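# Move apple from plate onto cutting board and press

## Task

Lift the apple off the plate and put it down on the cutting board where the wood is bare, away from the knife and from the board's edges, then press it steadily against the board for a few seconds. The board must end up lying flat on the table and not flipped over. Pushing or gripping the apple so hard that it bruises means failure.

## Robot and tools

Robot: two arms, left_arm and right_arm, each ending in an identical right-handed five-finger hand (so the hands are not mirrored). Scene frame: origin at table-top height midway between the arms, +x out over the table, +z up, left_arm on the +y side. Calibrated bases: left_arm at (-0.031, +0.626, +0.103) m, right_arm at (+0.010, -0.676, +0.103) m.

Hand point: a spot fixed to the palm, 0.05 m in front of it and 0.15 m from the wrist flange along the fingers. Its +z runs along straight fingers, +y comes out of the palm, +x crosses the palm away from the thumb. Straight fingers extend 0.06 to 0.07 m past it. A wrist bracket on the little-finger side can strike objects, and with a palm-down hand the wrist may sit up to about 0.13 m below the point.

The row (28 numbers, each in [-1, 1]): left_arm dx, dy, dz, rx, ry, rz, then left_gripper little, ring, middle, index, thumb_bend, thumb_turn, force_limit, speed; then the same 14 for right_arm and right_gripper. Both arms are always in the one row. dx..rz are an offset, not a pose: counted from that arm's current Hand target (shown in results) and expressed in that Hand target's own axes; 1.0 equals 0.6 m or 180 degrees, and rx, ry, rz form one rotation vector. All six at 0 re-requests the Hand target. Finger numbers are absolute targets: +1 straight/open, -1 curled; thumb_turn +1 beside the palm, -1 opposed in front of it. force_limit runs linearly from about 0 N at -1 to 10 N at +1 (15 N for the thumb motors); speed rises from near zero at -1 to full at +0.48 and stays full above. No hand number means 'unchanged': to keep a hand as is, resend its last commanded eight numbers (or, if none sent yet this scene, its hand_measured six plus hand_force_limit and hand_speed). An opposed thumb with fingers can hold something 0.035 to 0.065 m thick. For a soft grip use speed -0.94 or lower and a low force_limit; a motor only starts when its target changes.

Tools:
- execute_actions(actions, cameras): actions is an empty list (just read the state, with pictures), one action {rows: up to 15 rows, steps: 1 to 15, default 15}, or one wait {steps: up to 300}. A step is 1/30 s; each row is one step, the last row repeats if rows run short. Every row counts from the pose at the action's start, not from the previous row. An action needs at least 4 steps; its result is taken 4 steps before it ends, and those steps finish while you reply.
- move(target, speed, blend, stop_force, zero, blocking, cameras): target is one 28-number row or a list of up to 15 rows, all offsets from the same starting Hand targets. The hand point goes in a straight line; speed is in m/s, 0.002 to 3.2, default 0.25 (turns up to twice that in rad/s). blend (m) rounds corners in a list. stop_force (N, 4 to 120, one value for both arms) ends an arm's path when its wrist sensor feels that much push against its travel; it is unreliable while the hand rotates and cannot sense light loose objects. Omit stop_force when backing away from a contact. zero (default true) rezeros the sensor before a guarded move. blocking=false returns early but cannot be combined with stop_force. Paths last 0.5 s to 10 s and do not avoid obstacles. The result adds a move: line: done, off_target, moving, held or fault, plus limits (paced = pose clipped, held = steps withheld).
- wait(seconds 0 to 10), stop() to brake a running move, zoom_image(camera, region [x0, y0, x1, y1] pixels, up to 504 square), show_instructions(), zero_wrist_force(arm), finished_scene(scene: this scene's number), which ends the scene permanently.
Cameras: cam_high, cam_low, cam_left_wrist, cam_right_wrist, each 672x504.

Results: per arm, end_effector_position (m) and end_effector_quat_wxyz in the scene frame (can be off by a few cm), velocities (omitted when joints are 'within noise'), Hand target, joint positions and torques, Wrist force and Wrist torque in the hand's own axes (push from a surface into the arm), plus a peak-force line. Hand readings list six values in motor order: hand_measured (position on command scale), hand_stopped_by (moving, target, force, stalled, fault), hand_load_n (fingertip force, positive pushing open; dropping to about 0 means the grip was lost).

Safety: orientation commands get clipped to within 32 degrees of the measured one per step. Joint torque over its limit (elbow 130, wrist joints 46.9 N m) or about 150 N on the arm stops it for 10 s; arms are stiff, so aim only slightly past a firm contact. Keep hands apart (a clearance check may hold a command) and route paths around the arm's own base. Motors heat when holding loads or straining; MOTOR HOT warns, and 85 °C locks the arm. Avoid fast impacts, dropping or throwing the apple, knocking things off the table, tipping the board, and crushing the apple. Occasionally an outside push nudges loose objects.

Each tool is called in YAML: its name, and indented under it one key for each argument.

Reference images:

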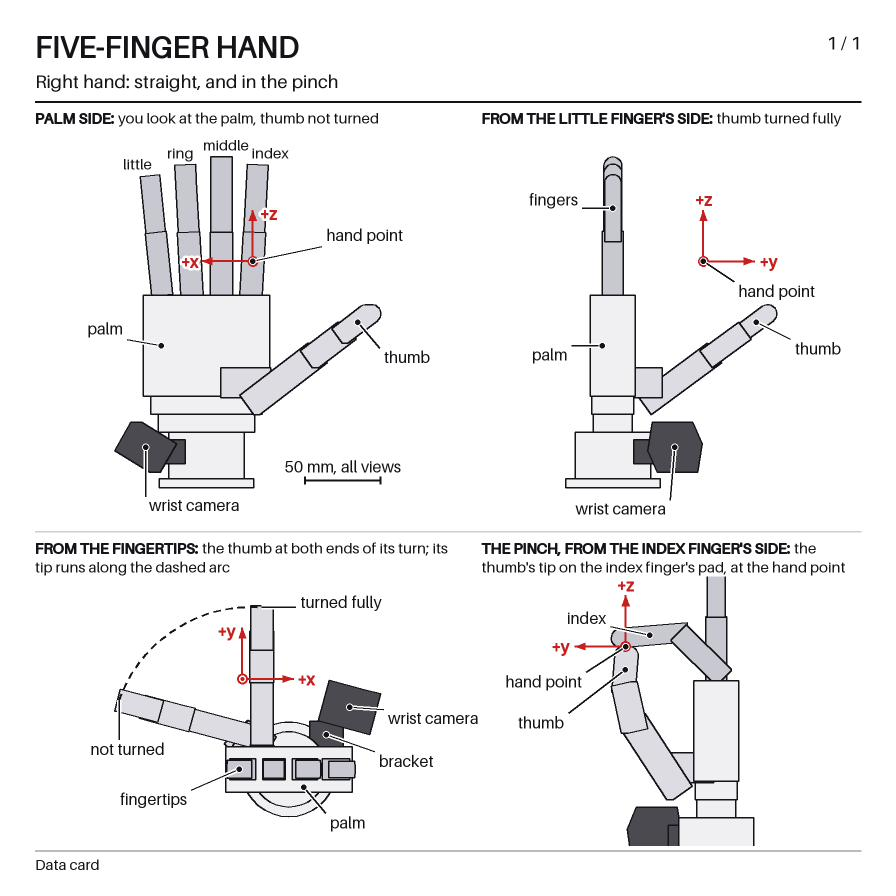

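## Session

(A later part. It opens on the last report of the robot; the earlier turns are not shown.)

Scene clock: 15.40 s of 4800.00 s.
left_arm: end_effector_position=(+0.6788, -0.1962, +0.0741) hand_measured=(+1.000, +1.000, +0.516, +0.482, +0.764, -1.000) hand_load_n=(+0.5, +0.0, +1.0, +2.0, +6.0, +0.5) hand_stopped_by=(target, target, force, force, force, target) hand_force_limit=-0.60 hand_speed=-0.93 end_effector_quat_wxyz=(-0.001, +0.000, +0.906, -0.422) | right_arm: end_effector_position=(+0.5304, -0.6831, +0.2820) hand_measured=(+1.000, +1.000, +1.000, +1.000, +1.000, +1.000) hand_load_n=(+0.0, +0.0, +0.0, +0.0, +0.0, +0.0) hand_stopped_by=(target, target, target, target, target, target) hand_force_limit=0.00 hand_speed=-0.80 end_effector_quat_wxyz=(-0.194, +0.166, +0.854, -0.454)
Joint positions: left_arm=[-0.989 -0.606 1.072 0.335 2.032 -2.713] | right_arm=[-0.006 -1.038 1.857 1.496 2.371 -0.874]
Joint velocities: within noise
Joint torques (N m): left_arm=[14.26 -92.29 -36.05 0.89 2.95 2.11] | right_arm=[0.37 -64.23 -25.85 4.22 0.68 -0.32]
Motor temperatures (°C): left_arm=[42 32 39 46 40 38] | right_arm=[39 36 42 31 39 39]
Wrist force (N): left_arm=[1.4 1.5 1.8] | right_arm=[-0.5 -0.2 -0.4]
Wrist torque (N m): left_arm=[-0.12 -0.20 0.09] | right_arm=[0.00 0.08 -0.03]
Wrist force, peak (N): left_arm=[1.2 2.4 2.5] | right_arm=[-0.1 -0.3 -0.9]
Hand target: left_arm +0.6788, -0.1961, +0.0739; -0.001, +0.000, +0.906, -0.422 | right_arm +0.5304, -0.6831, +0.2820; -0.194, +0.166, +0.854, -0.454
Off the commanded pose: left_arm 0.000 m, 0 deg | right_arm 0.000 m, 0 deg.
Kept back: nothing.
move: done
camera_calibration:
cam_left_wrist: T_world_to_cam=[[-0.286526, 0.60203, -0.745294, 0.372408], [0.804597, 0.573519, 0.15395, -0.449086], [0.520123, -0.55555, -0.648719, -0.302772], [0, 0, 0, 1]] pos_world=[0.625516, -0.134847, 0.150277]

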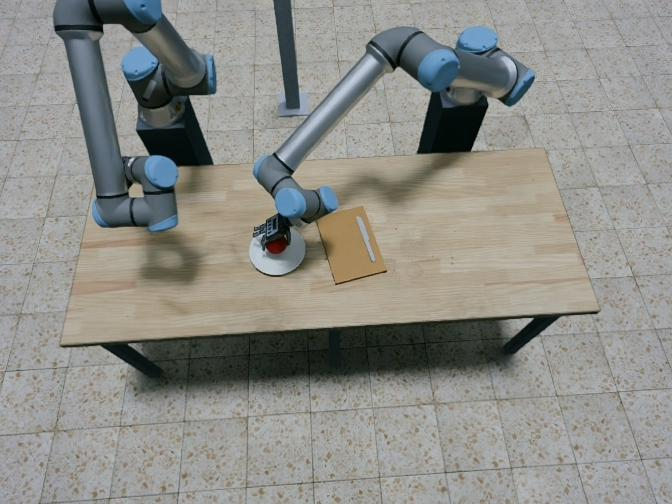

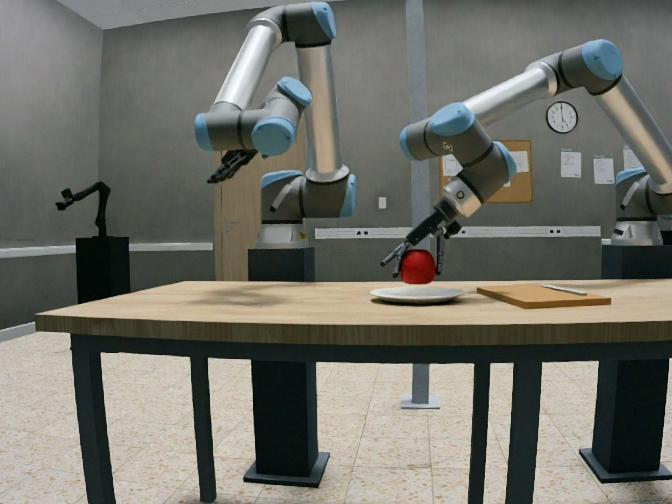

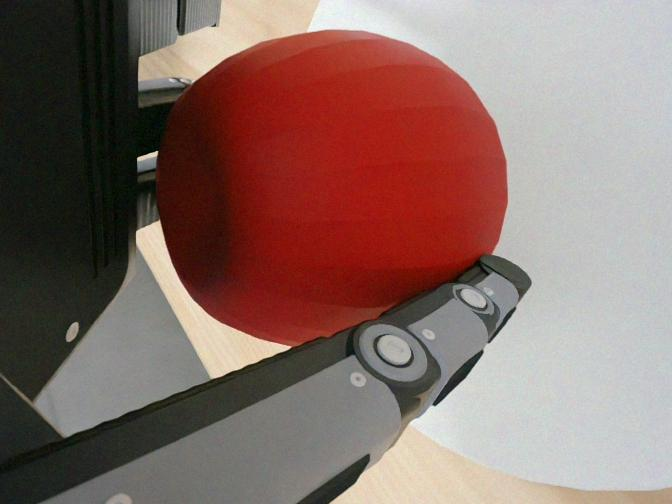

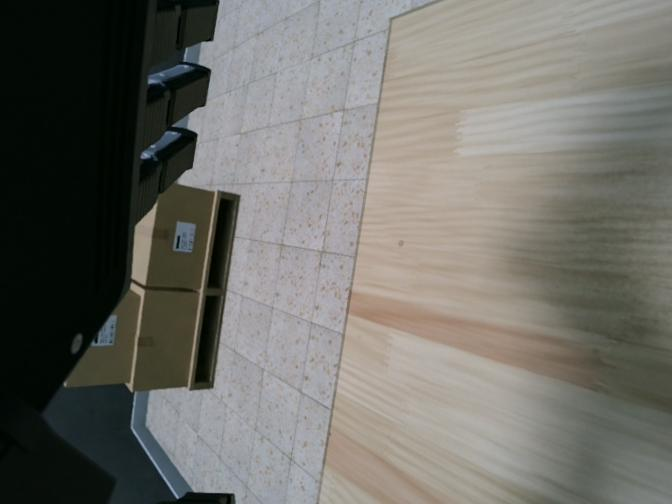

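move:
  target:
    - [0,-0.0383,-0.0322,0,0,0,1,1,-0.9,-0.9,-0.9,-1,-0.6,-0.93,0,0,0,0,0,0,1,1,1,1,1,1,0,-0.8]
    - [-0.0467,0.2457,-0.3705,0,0,0,1,1,-0.9,-0.9,-0.9,-1,-0.6,-0.93,0,0,0,0,0,0,1,1,1,1,1,1,0,-0.8]
    - [-0.0467,0.3012,-0.3238,0,0,0,1,1,-0.9,-0.9,-0.9,-1,-0.6,-0.93,0,0,0,0,0,0,1,1,1,1,1,1,0,-0.8]
  speed: [0.1,0.15,0.06]
  blend: [0.02,0.02,0]

zoom_image:
  camera: "cam_low"
  region: [450, 180, 630, 324]

zoom_image:
  camera: "cam_high"
  region: [290, 180, 410, 290]

Scene clock: 19.00 s of 4800.00 s.
left_arm: end_effector_position=(+0.7070, +0.0688, +0.0602) hand_measured=(+1.000, +1.000, +0.516, +0.482, +0.764, -1.000) hand_load_n=(-0.5, +0.0, +1.0, +2.0, +6.0, +0.5) hand_stopped_by=(target, target, force, force, force, target) hand_force_limit=-0.60 hand_speed=-0.93 end_effector_quat_wxyz=(-0.001, +0.000, +0.906, -0.422) | right_arm: end_effector_position=(+0.5304, -0.6831, +0.2820) hand_measured=(+1.000, +1.000, +1.000, +1.000, +1.000, +1.000) hand_load_n=(+0.0, +0.0, +0.0, +0.0, +0.0, -0.5) hand_stopped_by=(target, target, target, target, target, target) hand_force_limit=0.00 hand_speed=-0.80 end_effector_quat_wxyz=(-0.194, +0.166, +0.854, -0.454)
Joint positions: left_arm=[-0.758 -0.772 1.451 0.226 2.184 -2.51] | right_arm=[-0.006 -1.038 1.857 1.496 2.371 -0.874]
Joint velocities: within noise
Joint torques (N m): left_arm=[-12.91 -99.19 -35.47 5.71 -0.98 -2.27] | right_arm=[0.65 -66.24 -24.09 3.6 0.97 -0.24]
Motor temperatures (°C): left_arm=[42 32 39 46 40 38] | right_arm=[39 36 42 31 39 39]
Wrist force (N): left_arm=[0.6 1.9 2.6] | right_arm=[-0.3 -0.3 -0.1]
Wrist torque (N m): left_arm=[-0.13 -0.07 0.06] | right_arm=[-0.03 0.05 -0.03]
Wrist force, peak (N): left_arm=[1.4 3.3 3.0] | right_arm=[-0.1 -0.5 -0.7]
Hand target: left_arm +0.7071, +0.0688, +0.0604; -0.001, +0.000, +0.906, -0.422 | right_arm +0.5304, -0.6831, +0.2820; -0.194, +0.166, +0.854, -0.454
Off the commanded pose: left_arm 0.000 m, 0 deg | right_arm 0.000 m, 0 deg.
Kept back: nothing.
move: done; blend cut to 0.015 m at target 1
camera_calibration:
cam_left_wrist: T_world_to_cam=[[-0.286473, 0.601972, -0.745361, 0.210498], [0.804546, 0.573573, 0.154012, -0.621585], [0.520229, -0.555557, -0.648628, -0.179381], [0, 0, 0, 1]] pos_world=[0.653715, 0.130154, 0.136277]

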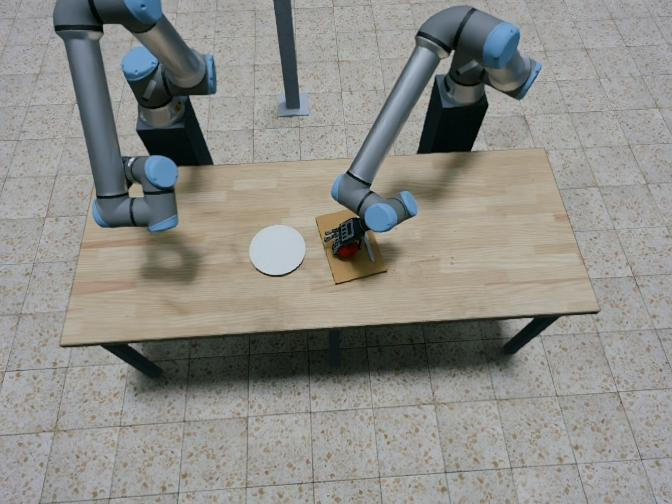

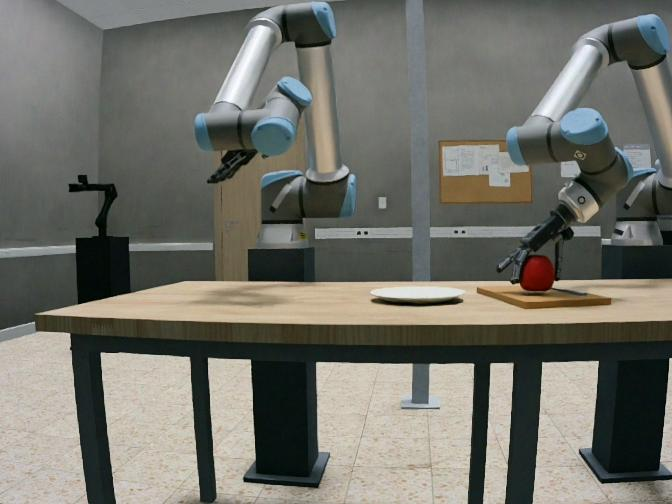

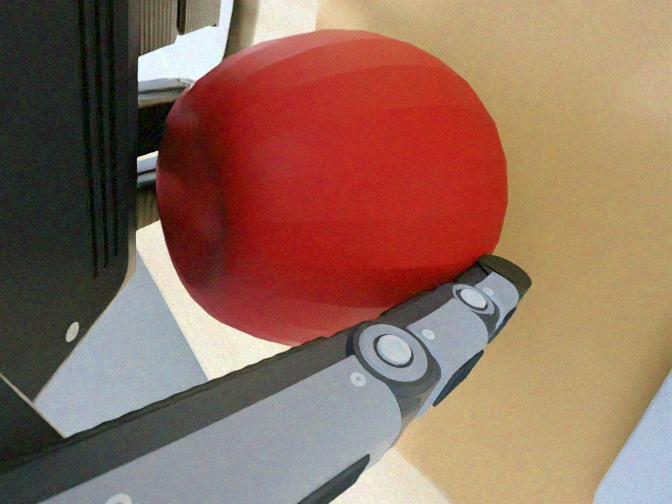

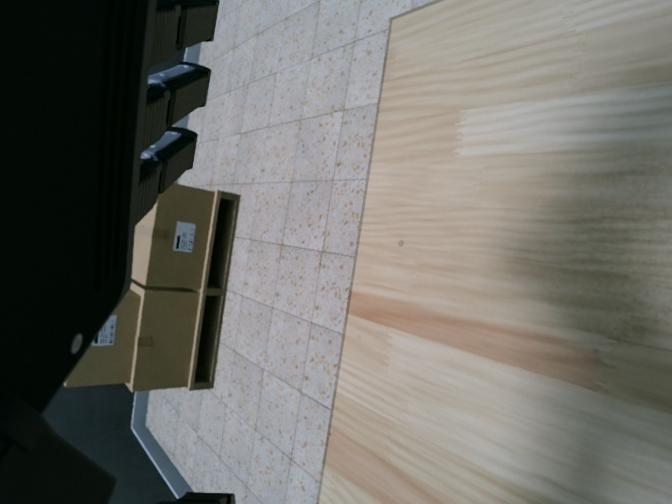

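Scaled by 2.800 from the camera's 672x504 image, which has a finer 960x720 frame.

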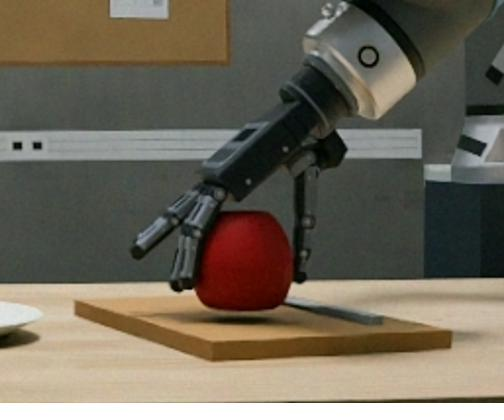

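Scaled by 4.200 from the camera's 672x504 image, which has a finer 960x720 frame.

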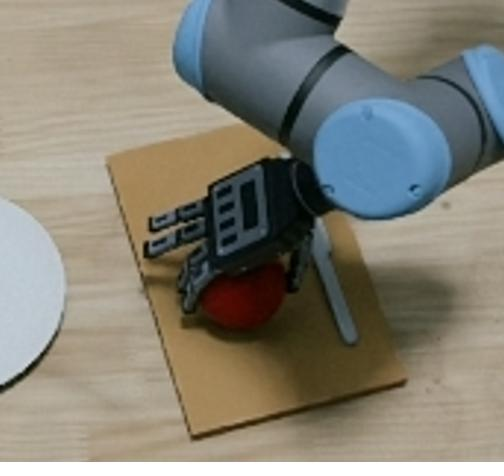

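move:
  target:
    - [0,0.0023,0.0128,0,0,0,1,1,-0.9,-0.9,-0.9,-1,-0.6,-0.93,0,0,0,0,0,0,1,1,1,1,1,1,0,-0.8]
    - [0,0.033,0.0385,0,0,0,1,1,-0.9,-0.9,-0.9,-1,-0.6,-0.93,0,0,0,0,0,0,1,1,1,1,1,1,0,-0.8]
  speed: [0.03,0.01]
  stop_force: 6

zoom_image:
  camera: "cam_low"
  region: [450, 180, 630, 324]

zoom_image:
  camera: "cam_high"
  region: [290, 180, 410, 290]

Scene clock: 20.83 s of 4800.00 s.
left_arm: end_effector_position=(+0.7070, +0.0638, +0.0508) hand_measured=(+1.000, +1.000, +0.516, +0.482, +0.764, -1.000) hand_load_n=(+0.0, +0.0, +1.0, +2.0, +6.0, +0.5) hand_stopped_by=(target, target, force, force, force, target) hand_force_limit=-0.60 hand_speed=-0.93 end_effector_quat_wxyz=(-0.001, +0.000, +0.906, -0.422) | right_arm: end_effector_position=(+0.5304, -0.6831, +0.2820) hand_measured=(+1.000, +1.000, +1.000, +1.000, +1.000, +1.000) hand_load_n=(+0.0, +0.0, +0.0, -0.5, +0.0, +0.0) hand_stopped_by=(target, target, target, target, target, target) hand_force_limit=0.00 hand_speed=-0.80 end_effector_quat_wxyz=(-0.194, +0.166, +0.854, -0.454)
Joint positions: left_arm=[-0.762 -0.76 1.447 0.215 2.181 -2.515] | right_arm=[-0.006 -1.038 1.857 1.496 2.371 -0.874]
Joint velocities: within noise
Joint torques (N m): left_arm=[-1.94 -92.66 -32.29 5.18 0.54 -0.71] | right_arm=[-0.78 -64.87 -25.56 3.56 0.81 -0.36]
Motor temperatures (°C): left_arm=[42 32 39 46 40 38] | right_arm=[39 36 42 31 39 39]
Wrist force (N): left_arm=[0.1 -2.1 -1.8] | right_arm=[0.2 0.0 -0.5]
Wrist torque (N m): left_arm=[-0.14 -0.03 0.00] | right_arm=[0.03 -0.02 0.01]
Wrist force, peak (N): left_arm=[0.9 -7.6 -6.8] | right_arm=[0.3 -0.2 -0.6]
Hand target: left_arm +0.7070, +0.0637, +0.0509; -0.001, +0.000, +0.906, -0.422 (not the last commanded pose) | right_arm +0.5304, -0.6831, +0.2820; -0.194, +0.166, +0.854, -0.454
Off the commanded pose: left_arm 0.020 m, 0 deg | right_arm 0.000 m, 0 deg.
Kept back: nothing.
move: contact (left_arm); path passed 1 of 2 targets
camera_calibration:
cam_left_wrist: T_world_to_cam=[[-0.286526, 0.60203, -0.745294, 0.206655], [0.804597, 0.573519, 0.15395, -0.617246], [0.520123, -0.55555, -0.648719, -0.188167], [0, 0, 0, 1]] pos_world=[0.653716, 0.125053, 0.126977]

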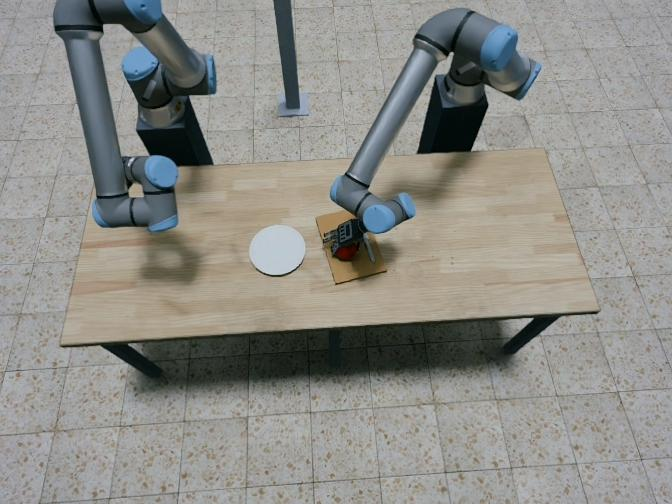

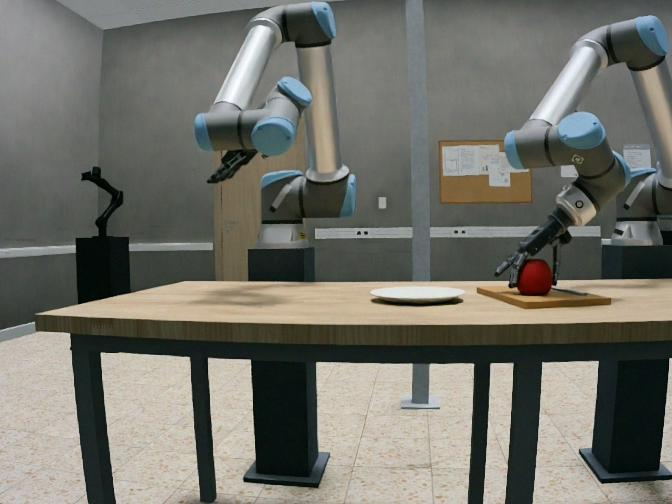

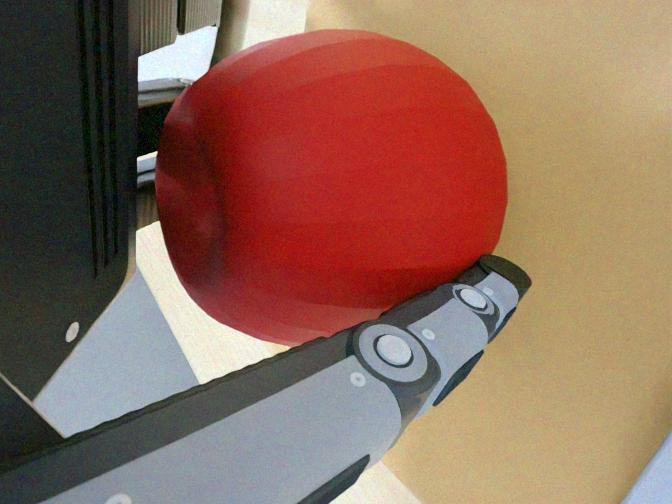

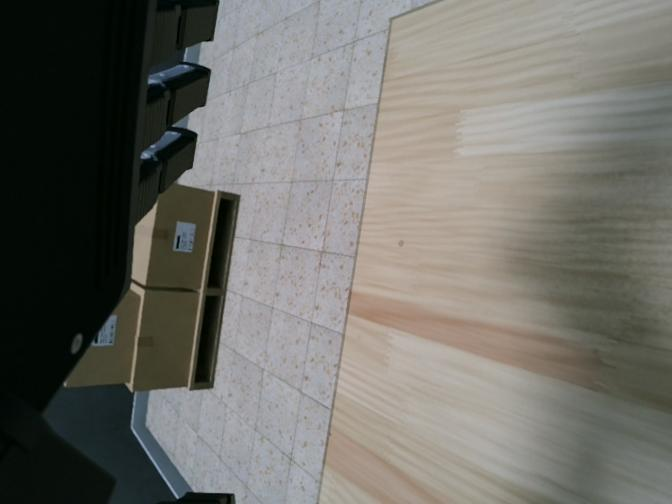

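Scaled by 2.800 from the camera's 672x504 image, which has a finer 960x720 frame.

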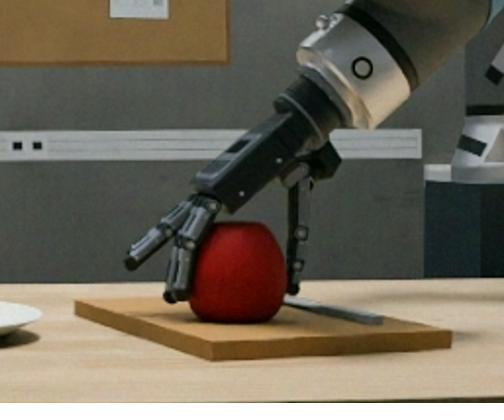

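Scaled by 4.200 from the camera's 672x504 image, which has a finer 960x720 frame.

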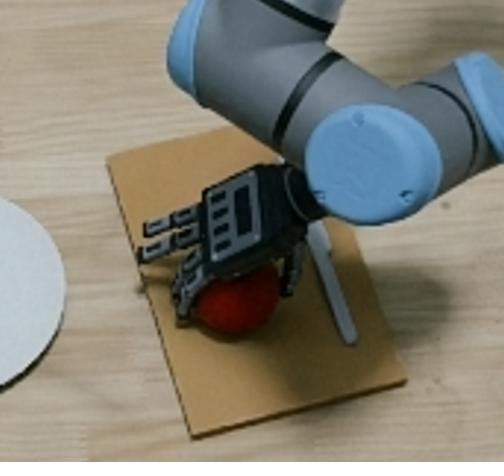

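move:
  target: [0,0.0128,0.0107,0,0,0,1,1,-0.9,-0.9,-0.9,-1,-0.6,-0.93,0,0,0,0,0,0,1,1,1,1,1,1,0,-0.8]
  speed: 0.005
  stop_force: 5
  cameras: []

wait:
  seconds: 4
  cameras: ["cam_low"]

zoom_image:
  camera: "cam_low"
  region: [450, 180, 630, 324]

Scene clock: 21.93 s of 4800.00 s.
left_arm: end_effector_position=(+0.7070, +0.0638, +0.0506) hand_measured=(+1.000, +1.000, +0.516, +0.482, +0.764, -1.000) hand_load_n=(+0.0, +0.0, +1.0, +2.0, +6.0, +0.0) hand_stopped_by=(target, target, force, force, force, target) hand_force_limit=-0.60 hand_speed=-0.93 end_effector_quat_wxyz=(-0.001, +0.000, +0.906, -0.422) | right_arm: end_effector_position=(+0.5304, -0.6831, +0.2820) hand_measured=(+1.000, +1.000, +1.000, +1.000, +1.000, +1.000) hand_load_n=(+0.0, +0.0, +0.0, +0.0, +0.0, +0.0) hand_stopped_by=(target, target, target, target, target, target) hand_force_limit=0.00 hand_speed=-0.80 end_effector_quat_wxyz=(-0.194, +0.166, +0.854, -0.454)
Joint positions: left_arm=[-0.762 -0.759 1.447 0.215 2.181 -2.515] | right_arm=[-0.006 -1.038 1.857 1.496 2.371 -0.874]
Joint velocities: within noise
Joint torques (N m): left_arm=[-2.88 -85.69 -29.36 5.47 0.47 -1.36] | right_arm=[2.94 -63.97 -24.94 3.59 1.23 -0.14]
Motor temperatures (°C): left_arm=[42 32 39 46 40 38] | right_arm=[39 36 42 31 39 39]
Wrist force (N): left_arm=[0.9 -5.5 -5.6] | right_arm=[-0.2 -0.2 0.0]
Wrist torque (N m): left_arm=[-0.10 -0.04 -0.01] | right_arm=[-0.04 0.04 -0.02]
Wrist force, peak (N): left_arm=[1.1 -9.0 -8.3] | right_arm=[0.0 -0.1 -0.7]
Hand target: left_arm +0.7070, +0.0638, +0.0506; -0.001, +0.000, +0.906, -0.422 (not the last commanded pose) | right_arm +0.5304, -0.6831, +0.2820; -0.194, +0.166, +0.854, -0.454
Off the commanded pose: left_arm 0.010 m, 0 deg | right_arm 0.000 m, 0 deg.
Kept back: nothing.
move: contact (left_arm)
No camera images: "cameras" was empty.

Scene clock: 25.93 s of 4800.00 s.
left_arm: end_effector_position=(+0.7070, +0.0638, +0.0506) hand_measured=(+1.000, +1.000, +0.516, +0.482, +0.764, -1.000) hand_load_n=(+0.0, +0.0, +1.5, +2.0, +6.0, +0.0) hand_stopped_by=(target, target, force, force, force, target) hand_force_limit=-0.60 hand_speed=-0.93 end_effector_quat_wxyz=(-0.001, +0.000, +0.906, -0.422) | right_arm: end_effector_position=(+0.5304, -0.6831, +0.2820) hand_measured=(+1.000, +1.000, +1.000, +1.000, +1.000, +1.000) hand_load_n=(+0.0, +0.0, +0.0, +0.0, +0.0, +0.0) hand_stopped_by=(target, target, target, target, target, target) hand_force_limit=0.00 hand_speed=-0.80 end_effector_quat_wxyz=(-0.194, +0.166, +0.854, -0.454)
Joint positions: left_arm=[-0.762 -0.759 1.447 0.215 2.181 -2.515] | right_arm=[-0.006 -1.038 1.857 1.496 2.371 -0.874]
Joint velocities: within noise
Joint torques (N m): left_arm=[-4.3 -87.74 -30.51 3.91 1.72 -0.63] | right_arm=[-1.42 -65.28 -24.58 3.69 1.16 0.02]
Motor temperatures (°C): left_arm=[42 32 39 46 40 38] | right_arm=[39 36 42 31 39 39]
Wrist force (N): left_arm=[0.6 -5.5 -5.3] | right_arm=[0.1 0.0 -0.2]
Wrist torque (N m): left_arm=[-0.14 0.01 -0.02] | right_arm=[0.01 0.00 0.00]
Wrist force, peak (N): left_arm=[1.0 -6.5 -5.9] | right_arm=[-0.4 0.0 -0.6]
Hand target: left_arm +0.7070, +0.0638, +0.0506; -0.001, +0.000, +0.906, -0.422 (not the last commanded pose) | right_arm +0.5304, -0.6831, +0.2820; -0.194, +0.166, +0.854, -0.454
Off the commanded pose: left_arm 0.010 m, 0 deg | right_arm 0.000 m, 0 deg.
Steps of this call (1-120: nothing new was sent). Readings (end_effector_position of left_arm | right_arm; what the end effector reports):
1: (+0.7070, +0.0638, +0.0506) | (+0.5304, -0.6831, +0.2820) | left_arm hand_measured=(+1.000, +1.000, +0.516, +0.482, +0.764, -1.000) hand_load_n=(+0.0, +0.0, +1.5, +2.0, +6.0, +0.0) hand_stopped_by=(target, target, force, force, force, target) hand_force_limit=-0.60 hand_speed=-0.93 | right_arm hand_measured=(+1.000, +1.000, +1.000, +1.000, +1.000, +1.000) hand_load_n=(+0.0, +0.0, +0.0, +0.0, +0.0, +0.0) hand_stopped_by=(target, target, target, target, target, target) hand_force_limit=0.00 hand_speed=-0.80
2: (+0.7070, +0.0638, +0.0506) | (+0.5304, -0.6831, +0.2820) | left_arm hand_measured=(+1.000, +1.000, +0.516, +0.482, +0.764, -1.000) hand_load_n=(+0.0, +0.0, +1.0, +2.0, +6.0, +0.0) hand_stopped_by=(target, target, force, force, force, target) hand_force_limit=-0.60 hand_speed=-0.93 | right_arm hand_measured=(+1.000, +1.000, +1.000, +1.000, +1.000, +1.000) hand_load_n=(+0.0, +0.0, +0.0, -0.5, +0.0, +0.0) hand_stopped_by=(target, target, target, target, target, target) hand_force_limit=0.00 hand_speed=-0.80
4: (+0.7070, +0.0638, +0.0506) | (+0.5304, -0.6831, +0.2820) | left_arm hand_measured=(+1.000, +1.000, +0.516, +0.482, +0.764, -1.000) hand_load_n=(+0.0, +0.0, +1.5, +2.0, +6.0, +0.0) hand_stopped_by=(target, target, force, force, force, target) hand_force_limit=-0.60 hand_speed=-0.93 | right_arm hand_measured=(+1.000, +1.000, +1.000, +1.000, +1.000, +1.000) hand_load_n=(+0.0, +0.0, +0.0, +0.0, +0.0, +0.0) hand_stopped_by=(target, target, target, target, target, target) hand_force_limit=0.00 hand_speed=-0.80
8: (+0.7070, +0.0638, +0.0506) | (+0.5304, -0.6831, +0.2820) | left_arm hand_measured=(+1.000, +1.000, +0.516, +0.482, +0.764, -1.000) hand_load_n=(+0.0, +0.0, +1.5, +2.0, +6.0, +0.0) hand_stopped_by=(target, target, force, force, force, target) hand_force_limit=-0.60 hand_speed=-0.93 | right_arm hand_measured=(+1.000, +1.000, +1.000, +1.000, +1.000, +1.000) hand_load_n=(+0.0, +0.0, +0.0, +0.0, +0.0, +0.0) hand_stopped_by=(target, target, target, target, target, target) hand_force_limit=0.00 hand_speed=-0.80
120: the state above
Images, in order (width x height): cam_low 672x504.

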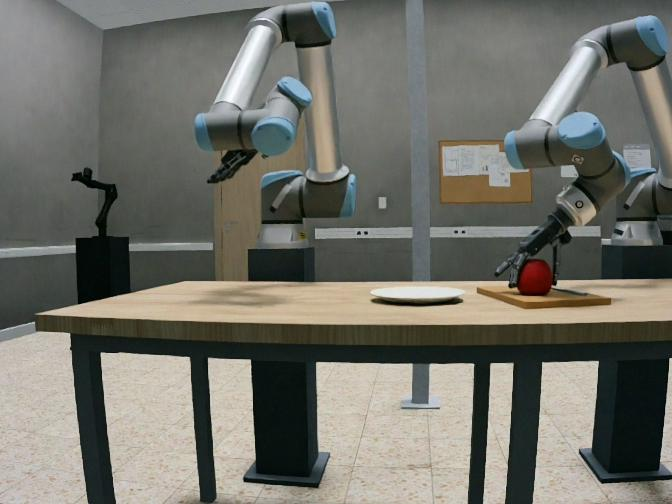

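Scaled by 2.800 from the camera's 672x504 image, which has a finer 960x720 frame.

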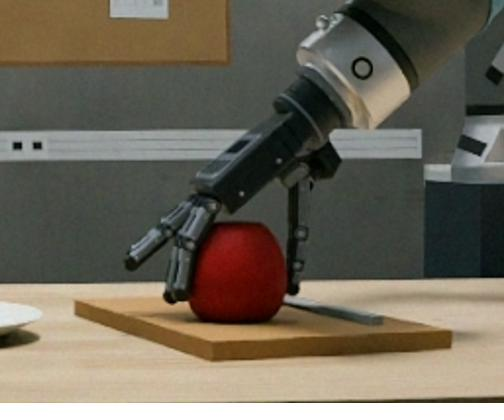

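move:
  target: [0,0.0128,0.0107,0,0,0,1,1,-0.9,-0.9,-0.9,-1,-0.6,-0.93,0,0,0,0,0,0,1,1,1,1,1,1,0,-0.8]
  speed: 0.005
  stop_force: 4.5
  cameras: []

wait:
  seconds: 5
  cameras: ["cam_low"]

Scene clock: 27.03 s of 4800.00 s.
left_arm: end_effector_position=(+0.7070, +0.0638, +0.0504) hand_measured=(+1.000, +1.000, +0.516, +0.482, +0.764, -1.000) hand_load_n=(+0.0, +0.0, +1.5, +2.0, +6.0, +0.0) hand_stopped_by=(target, target, force, force, force, target) hand_force_limit=-0.60 hand_speed=-0.93 end_effector_quat_wxyz=(-0.001, +0.000, +0.906, -0.422) | right_arm: end_effector_position=(+0.5304, -0.6831, +0.2820) hand_measured=(+1.000, +1.000, +1.000, +1.000, +1.000, +1.000) hand_load_n=(+0.0, +0.0, +0.0, +0.0, +0.0, +0.0) hand_stopped_by=(target, target, target, target, target, target) hand_force_limit=0.00 hand_speed=-0.80 end_effector_quat_wxyz=(-0.194, +0.166, +0.854, -0.454)
Joint positions: left_arm=[-0.762 -0.759 1.447 0.215 2.181 -2.515] | right_arm=[-0.006 -1.038 1.857 1.496 2.371 -0.874]
Joint velocities: within noise
Joint torques (N m): left_arm=[-3.22 -85.02 -28.88 5.47 1.57 -0.69] | right_arm=[-0.43 -64.81 -25.42 3.53 1.01 -0.11]
Motor temperatures (°C): left_arm=[42 32 39 46 40 38] | right_arm=[39 36 42 31 39 39]
Wrist force (N): left_arm=[0.6 -7.7 -6.7] | right_arm=[-0.1 -0.4 -0.6]
Wrist torque (N m): left_arm=[-0.08 0.04 -0.05] | right_arm=[-0.02 0.04 -0.02]
Wrist force, peak (N): left_arm=[0.9 -10.9 -9.3] | right_arm=[-0.1 -0.4 -0.6]
Hand target: left_arm +0.7070, +0.0637, +0.0504; -0.001, +0.000, +0.906, -0.422 (not the last commanded pose) | right_arm +0.5304, -0.6831, +0.2820; -0.194, +0.166, +0.854, -0.454
Off the commanded pose: left_arm 0.010 m, 0 deg | right_arm 0.000 m, 0 deg.
Kept back: nothing.
move: contact (left_arm)
No camera images: "cameras" was empty.

Scene clock: 32.03 s of 4800.00 s.
left_arm: end_effector_position=(+0.7070, +0.0637, +0.0504) hand_measured=(+1.000, +1.000, +0.516, +0.482, +0.764, -1.000) hand_load_n=(+0.0, +0.0, +1.0, +2.0, +6.0, +0.0) hand_stopped_by=(target, target, force, force, force, target) hand_force_limit=-0.60 hand_speed=-0.93 end_effector_quat_wxyz=(-0.001, +0.000, +0.906, -0.422) | right_arm: end_effector_position=(+0.5304, -0.6831, +0.2820) hand_measured=(+1.000, +1.000, +1.000, +1.000, +1.000, +1.000) hand_load_n=(+0.0, +0.0, +0.0, +0.0, +0.0, -0.5) hand_stopped_by=(target, target, target, target, target, target) hand_force_limit=0.00 hand_speed=-0.80 end_effector_quat_wxyz=(-0.194, +0.166, +0.854, -0.454)
Joint positions: left_arm=[-0.762 -0.759 1.447 0.215 2.181 -2.515] | right_arm=[-0.006 -1.038 1.857 1.496 2.371 -0.874]
Joint velocities: within noise
Joint torques (N m): left_arm=[-1.82 -85.14 -28.98 4.26 1.57 -0.47] | right_arm=[0.16 -68.47 -24.94 3.82 1.1 -0.23]
Motor temperatures (°C): left_arm=[42 32 39 46 40 38] | right_arm=[39 36 42 31 39 39]
Wrist force (N): left_arm=[0.8 -7.9 -6.7] | right_arm=[0.0 0.1 -0.3]
Wrist torque (N m): left_arm=[-0.06 0.01 -0.04] | right_arm=[0.04 0.02 0.00]
Wrist force, peak (N): left_arm=[0.6 -8.6 -7.2] | right_arm=[-0.3 0.0 -0.9]
Hand target: left_arm +0.7070, +0.0637, +0.0504; -0.001, +0.000, +0.906, -0.422 (not the last commanded pose) | right_arm +0.5304, -0.6831, +0.2820; -0.194, +0.166, +0.854, -0.454
Off the commanded pose: left_arm 0.010 m, 0 deg | right_arm 0.000 m, 0 deg.
Steps of this call (1-150: nothing new was sent). Readings (end_effector_position of left_arm | right_arm; what the end effector reports):
1: (+0.7070, +0.0638, +0.0504) | (+0.5304, -0.6831, +0.2820) | left_arm hand_measured=(+1.000, +1.000, +0.516, +0.482, +0.764, -1.000) hand_load_n=(+0.0, +0.0, +1.5, +2.5, +6.0, +0.0) hand_stopped_by=(target, target, force, force, force, target) hand_force_limit=-0.60 hand_speed=-0.93 | right_arm hand_measured=(+1.000, +1.000, +1.000, +1.000, +1.000, +1.000) hand_load_n=(+0.0, +0.0, +0.0, +0.0, +0.0, -0.5) hand_stopped_by=(target, target, target, target, target, target) hand_force_limit=0.00 hand_speed=-0.80
2: (+0.7070, +0.0638, +0.0504) | (+0.5304, -0.6831, +0.2820) | left_arm hand_measured=(+1.000, +1.000, +0.516, +0.482, +0.764, -1.000) hand_load_n=(+0.0, +0.0, +1.5, +2.0, +6.0, +0.0) hand_stopped_by=(target, target, force, force, force, target) hand_force_limit=-0.60 hand_speed=-0.93 | right_arm hand_measured=(+1.000, +1.000, +1.000, +1.000, +1.000, +1.000) hand_load_n=(+0.0, +0.0, +0.0, +0.0, +0.0, +0.0) hand_stopped_by=(target, target, target, target, target, target) hand_force_limit=0.00 hand_speed=-0.80
4: (+0.7070, +0.0638, +0.0504) | (+0.5304, -0.6831, +0.2820) | left_arm hand_measured=(+1.000, +1.000, +0.516, +0.482, +0.764, -1.000) hand_load_n=(+0.0, +0.0, +1.5, +2.0, +6.0, +0.0) hand_stopped_by=(target, target, force, force, force, target) hand_force_limit=-0.60 hand_speed=-0.93 | right_arm hand_measured=(+1.000, +1.000, +1.000, +1.000, +1.000, +1.000) hand_load_n=(+0.0, +0.0, +0.0, +0.0, +0.0, +0.0) hand_stopped_by=(target, target, target, target, target, target) hand_force_limit=0.00 hand_speed=-0.80
8: (+0.7070, +0.0638, +0.0504) | (+0.5304, -0.6831, +0.2820) | left_arm hand_measured=(+1.000, +1.000, +0.516, +0.482, +0.764, -1.000) hand_load_n=(+0.0, +0.0, +1.0, +2.0, +6.0, -0.5) hand_stopped_by=(target, target, force, force, force, target) hand_force_limit=-0.60 hand_speed=-0.93 | right_arm hand_measured=(+1.000, +1.000, +1.000, +1.000, +1.000, +1.000) hand_load_n=(-0.5, +0.0, +0.0, +0.0, +0.0, +0.0) hand_stopped_by=(target, target, target, target, target, target) hand_force_limit=0.00 hand_speed=-0.80
150: the state above
Images, in order (width x height): cam_low 672x504.

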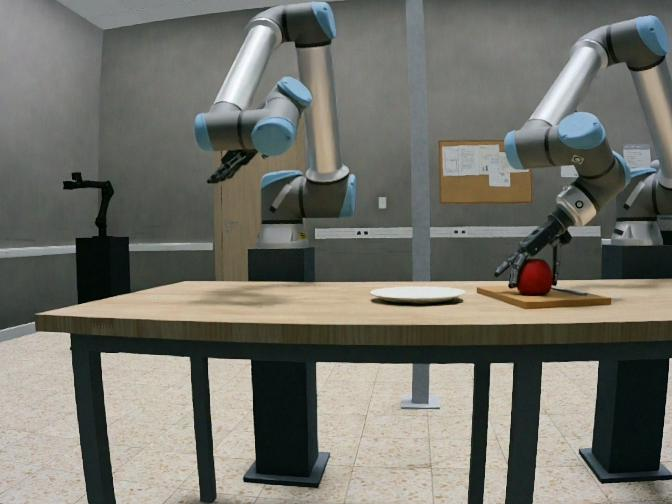

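move:
  target: [0,-0.0012,-0.001,0,0,0,1,1,-0.9,-0.9,-0.9,-1,-0.6,-0.93,0,0,0,0,0,0,1,1,1,1,1,1,0,-0.8]
  speed: 0.01
  cameras: []

move:
  target: [0,0,0,0,0,0,1,1,1,1,1,-1,-0.6,-0.88,0,0,0,0,0,0,1,1,1,1,1,1,0,-0.8]
  cameras: ["cam_low","cam_left_wrist"]

zoom_image:
  camera: "cam_low"
  region: [450, 180, 630, 324]

Scene clock: 32.97 s of 4800.00 s.
left_arm: end_effector_position=(+0.7070, +0.0638, +0.0513) hand_measured=(+1.000, +1.000, +0.516, +0.482, +0.764, -1.000) hand_load_n=(+0.0, +0.0, +1.0, +2.0, +6.5, +0.0) hand_stopped_by=(target, target, force, force, force, target) hand_force_limit=-0.60 hand_speed=-0.93 end_effector_quat_wxyz=(-0.001, +0.000, +0.906, -0.422) | right_arm: end_effector_position=(+0.5304, -0.6831, +0.2820) hand_measured=(+1.000, +1.000, +1.000, +1.000, +1.000, +1.000) hand_load_n=(+0.0, +0.0, +0.0, +0.0, +0.0, +0.0) hand_stopped_by=(target, target, target, target, target, target) hand_force_limit=0.00 hand_speed=-0.80 end_effector_quat_wxyz=(-0.194, +0.166, +0.854, -0.454)
Joint positions: left_arm=[-0.762 -0.76 1.446 0.216 2.181 -2.515] | right_arm=[-0.006 -1.038 1.857 1.496 2.371 -0.874]
Joint velocities: within noise
Joint torques (N m): left_arm=[-4.33 -96.34 -36.61 5.07 1.34 -0.53] | right_arm=[0.14 -67.59 -25.09 3.63 1.22 -0.42]
Motor temperatures (°C): left_arm=[42 32 39 46 40 38] | right_arm=[39 36 42 31 39 39]
Wrist force (N): left_arm=[0.9 2.1 2.7] | right_arm=[-0.1 -0.1 0.0]
Wrist torque (N m): left_arm=[-0.13 -0.12 0.08] | right_arm=[-0.03 0.02 -0.01]
Wrist force, peak (N): left_arm=[0.9 -8.1 -6.8] | right_arm=[-0.4 -0.1 -0.5]
Hand target: left_arm +0.7071, +0.0637, +0.0513; -0.001, +0.000, +0.906, -0.422 | right_arm +0.5304, -0.6831, +0.2820; -0.194, +0.166, +0.854, -0.454
Off the commanded pose: left_arm 0.000 m, 0 deg | right_arm 0.000 m, 0 deg.
Kept back: nothing.
move: done
No camera images: "cameras" was empty.

Scene clock: 34.80 s of 4800.00 s.
left_arm: end_effector_position=(+0.7071, +0.0637, +0.0513) hand_measured=(+1.000, +1.000, +1.000, +1.000, +1.000, -1.000) hand_load_n=(+0.0, +0.0, +0.0, +0.0, +0.0, +0.0) hand_stopped_by=(target, target, target, target, target, target) hand_force_limit=-0.60 hand_speed=-0.88 end_effector_quat_wxyz=(-0.001, +0.000, +0.906, -0.422) | right_arm: end_effector_position=(+0.5304, -0.6831, +0.2820) hand_measured=(+1.000, +1.000, +1.000, +1.000, +1.000, +1.000) hand_load_n=(+0.0, +0.0, +0.0, +0.0, +0.0, +0.0) hand_stopped_by=(target, target, target, target, target, target) hand_force_limit=0.00 hand_speed=-0.80 end_effector_quat_wxyz=(-0.194, +0.166, +0.854, -0.454)
Joint positions: left_arm=[-0.762 -0.76 1.446 0.216 2.181 -2.515] | right_arm=[-0.006 -1.038 1.857 1.496 2.371 -0.874]
Joint velocities: within noise
Joint torques (N m): left_arm=[-4.21 -87.08 -26.92 1.7 1.42 -0.88] | right_arm=[1.51 -66.88 -24.82 3.52 1.01 -0.44]
Motor temperatures (°C): left_arm=[42 32 39 46 40 38] | right_arm=[39 36 42 31 39 39]
Wrist force (N): left_arm=[1.0 0.3 1.2] | right_arm=[0.2 -0.1 -0.3]
Wrist torque (N m): left_arm=[-0.12 -0.11 0.06] | right_arm=[0.01 -0.01 0.01]
Wrist force, peak (N): left_arm=[0.9 2.2 2.7] | right_arm=[-0.2 -0.2 -0.8]
Hand target: left_arm +0.7071, +0.0637, +0.0513; -0.001, +0.000, +0.906, -0.422 | right_arm +0.5304, -0.6831, +0.2820; -0.194, +0.166, +0.854, -0.454
Off the commanded pose: left_arm 0.000 m, 0 deg | right_arm 0.000 m, 0 deg.
Kept back: nothing.
move: done
camera_calibration:
cam_left_wrist: T_world_to_cam=[[-0.286487, 0.601988, -0.745342, 0.207014], [0.804588, 0.573527, 0.15396, -0.61732], [0.520157, -0.555586, -0.648661, -0.187867], [0, 0, 0, 1]] pos_world=[0.653715, 0.125053, 0.127477]
Images, in order (width x height): cam_low 672x504, cam_left_wrist 672x504.

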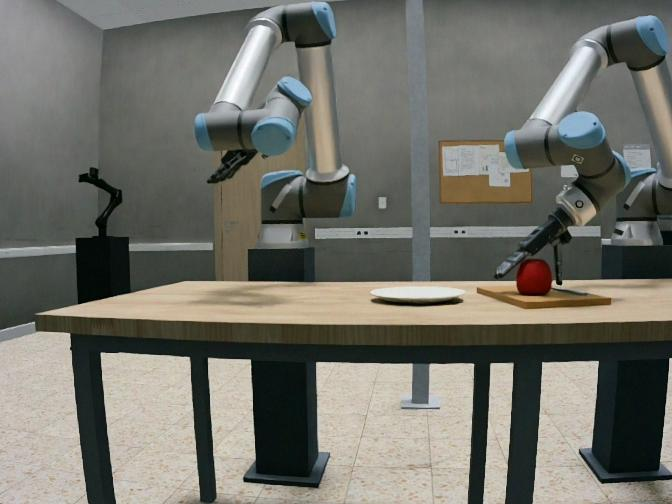

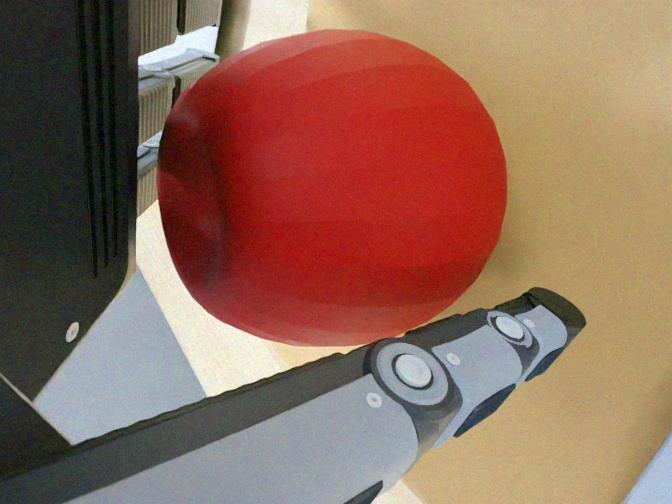

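Scaled by 2.800 from the camera's 672x504 image, which has a finer 960x720 frame.

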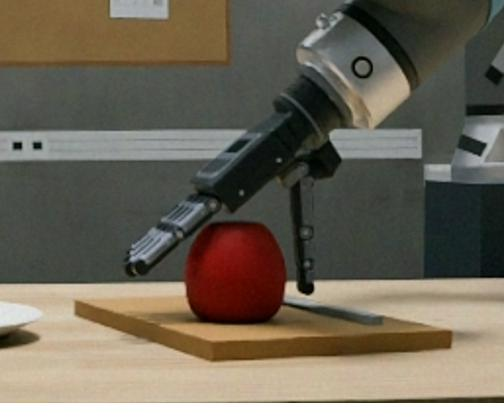

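Now retreat along the entry path.

move:
  target:
    - [0,-0.0158,-0.0983,0,0,0,1,1,1,1,1,-1,-0.6,-0.88,0,0,0,0,0,0,1,1,1,1,1,1,0,-0.8]
    - [0,-0.0158,-0.25,0,0,0,1,1,1,1,1,-1,-0.6,-0.88,0,0,0,0,0,0,1,1,1,1,1,1,0,-0.8]
  speed: [0.06,0.15]
  blend: [0.01,0]

zoom_image:
  camera: "cam_high"
  region: [290, 180, 410, 290]

Scene clock: 36.97 s of 4800.00 s.
left_arm: end_effector_position=(+0.7072, +0.1726, +0.1550) hand_measured=(+1.000, +1.000, +1.000, +1.000, +1.000, -1.000) hand_load_n=(+0.0, +0.0, +0.0, +0.0, +0.0, +0.0) hand_stopped_by=(target, target, target, target, target, target) hand_force_limit=-0.60 hand_speed=-0.88 end_effector_quat_wxyz=(-0.001, +0.000, +0.906, -0.422) end_effector_velocity=(+0.000, -0.002, -0.002) end_effector_angular_velocity=(+0.001, +0.002, +0.002) | right_arm: end_effector_position=(+0.5304, -0.6831, +0.2820) hand_measured=(+1.000, +1.000, +1.000, +1.000, +1.000, +1.000) hand_load_n=(+0.0, +0.0, +0.0, -0.5, +0.0, +0.0) hand_stopped_by=(target, target, target, target, target, target) hand_force_limit=0.00 hand_speed=-0.80 end_effector_quat_wxyz=(-0.194, +0.166, +0.854, -0.454)
Joint positions: left_arm=[-0.651 -0.913 1.524 0.359 2.248 -2.403] | right_arm=[-0.006 -1.038 1.857 1.496 2.371 -0.874]
Joint velocities: left_arm=[-0.003 0.002 -0.001 -0.003 -0.002 -0.006] | right_arm=[within noise]
Joint torques (N m): left_arm=[-12.95 -70.33 -36.97 -0.34 -0.79 -3.17] | right_arm=[-0.96 -67.12 -24.99 3.59 1.08 -0.38]
Motor temperatures (°C): left_arm=[42 32 39 46 40 38] | right_arm=[39 36 42 31 39 39]
Wrist force (N): left_arm=[1.3 0.2 0.7] | right_arm=[0.0 -0.3 -0.2]
Wrist torque (N m): left_arm=[-0.01 -0.26 0.13] | right_arm=[-0.03 0.00 -0.01]
Wrist force, peak (N): left_arm=[0.9 0.5 1.6] | right_arm=[-0.4 -0.2 -0.5]
Hand target: left_arm +0.7073, +0.1725, +0.1550; -0.001, +0.000, +0.906, -0.422 | right_arm +0.5304, -0.6831, +0.2820; -0.194, +0.166, +0.854, -0.454
Off the commanded pose: left_arm 0.000 m, 0 deg | right_arm 0.000 m, 0 deg.
Kept back: nothing.
move: done
camera_calibration:
cam_left_wrist: T_world_to_cam=[[-0.286591, 0.602079, -0.745229, 0.218828], [0.804642, 0.573474, 0.153877, -0.695907], [0.520016, -0.555543, -0.648811, -0.0600863], [0, 0, 0, 1]] pos_world=[0.653916, 0.233953, 0.231176]

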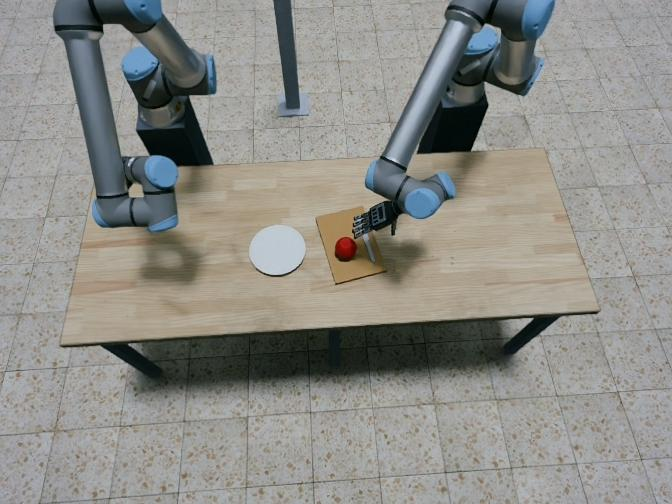

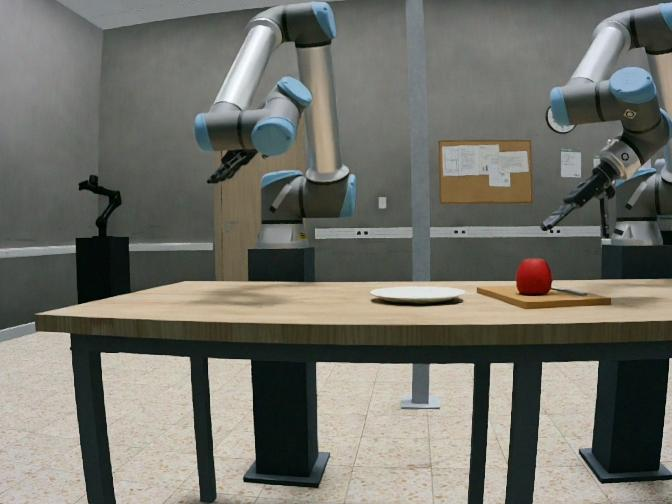

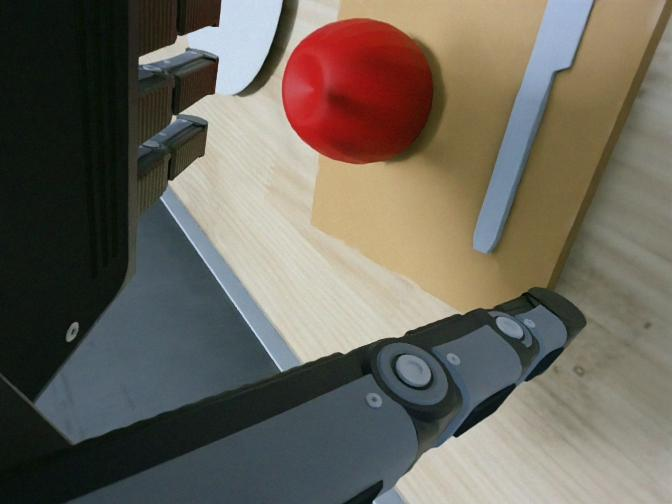

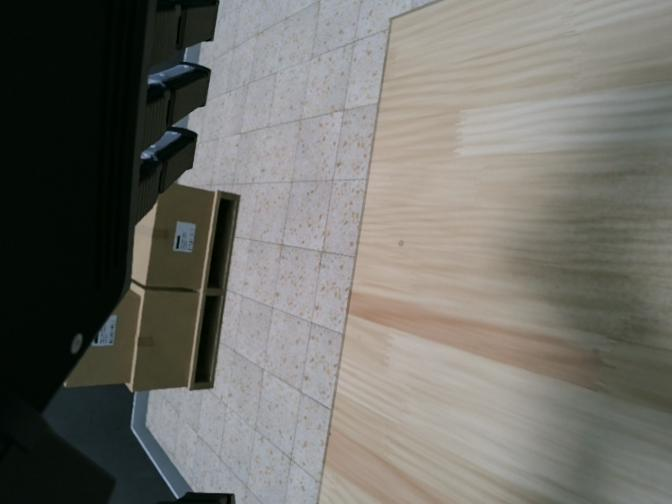

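Scaled by 4.200 from the camera's 672x504 image, which has a finer 960x720 frame.

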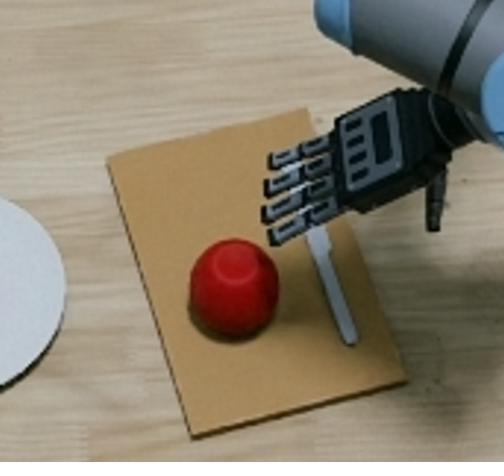

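finished_scene:
  scene: 1

The scene is finished: the task was done.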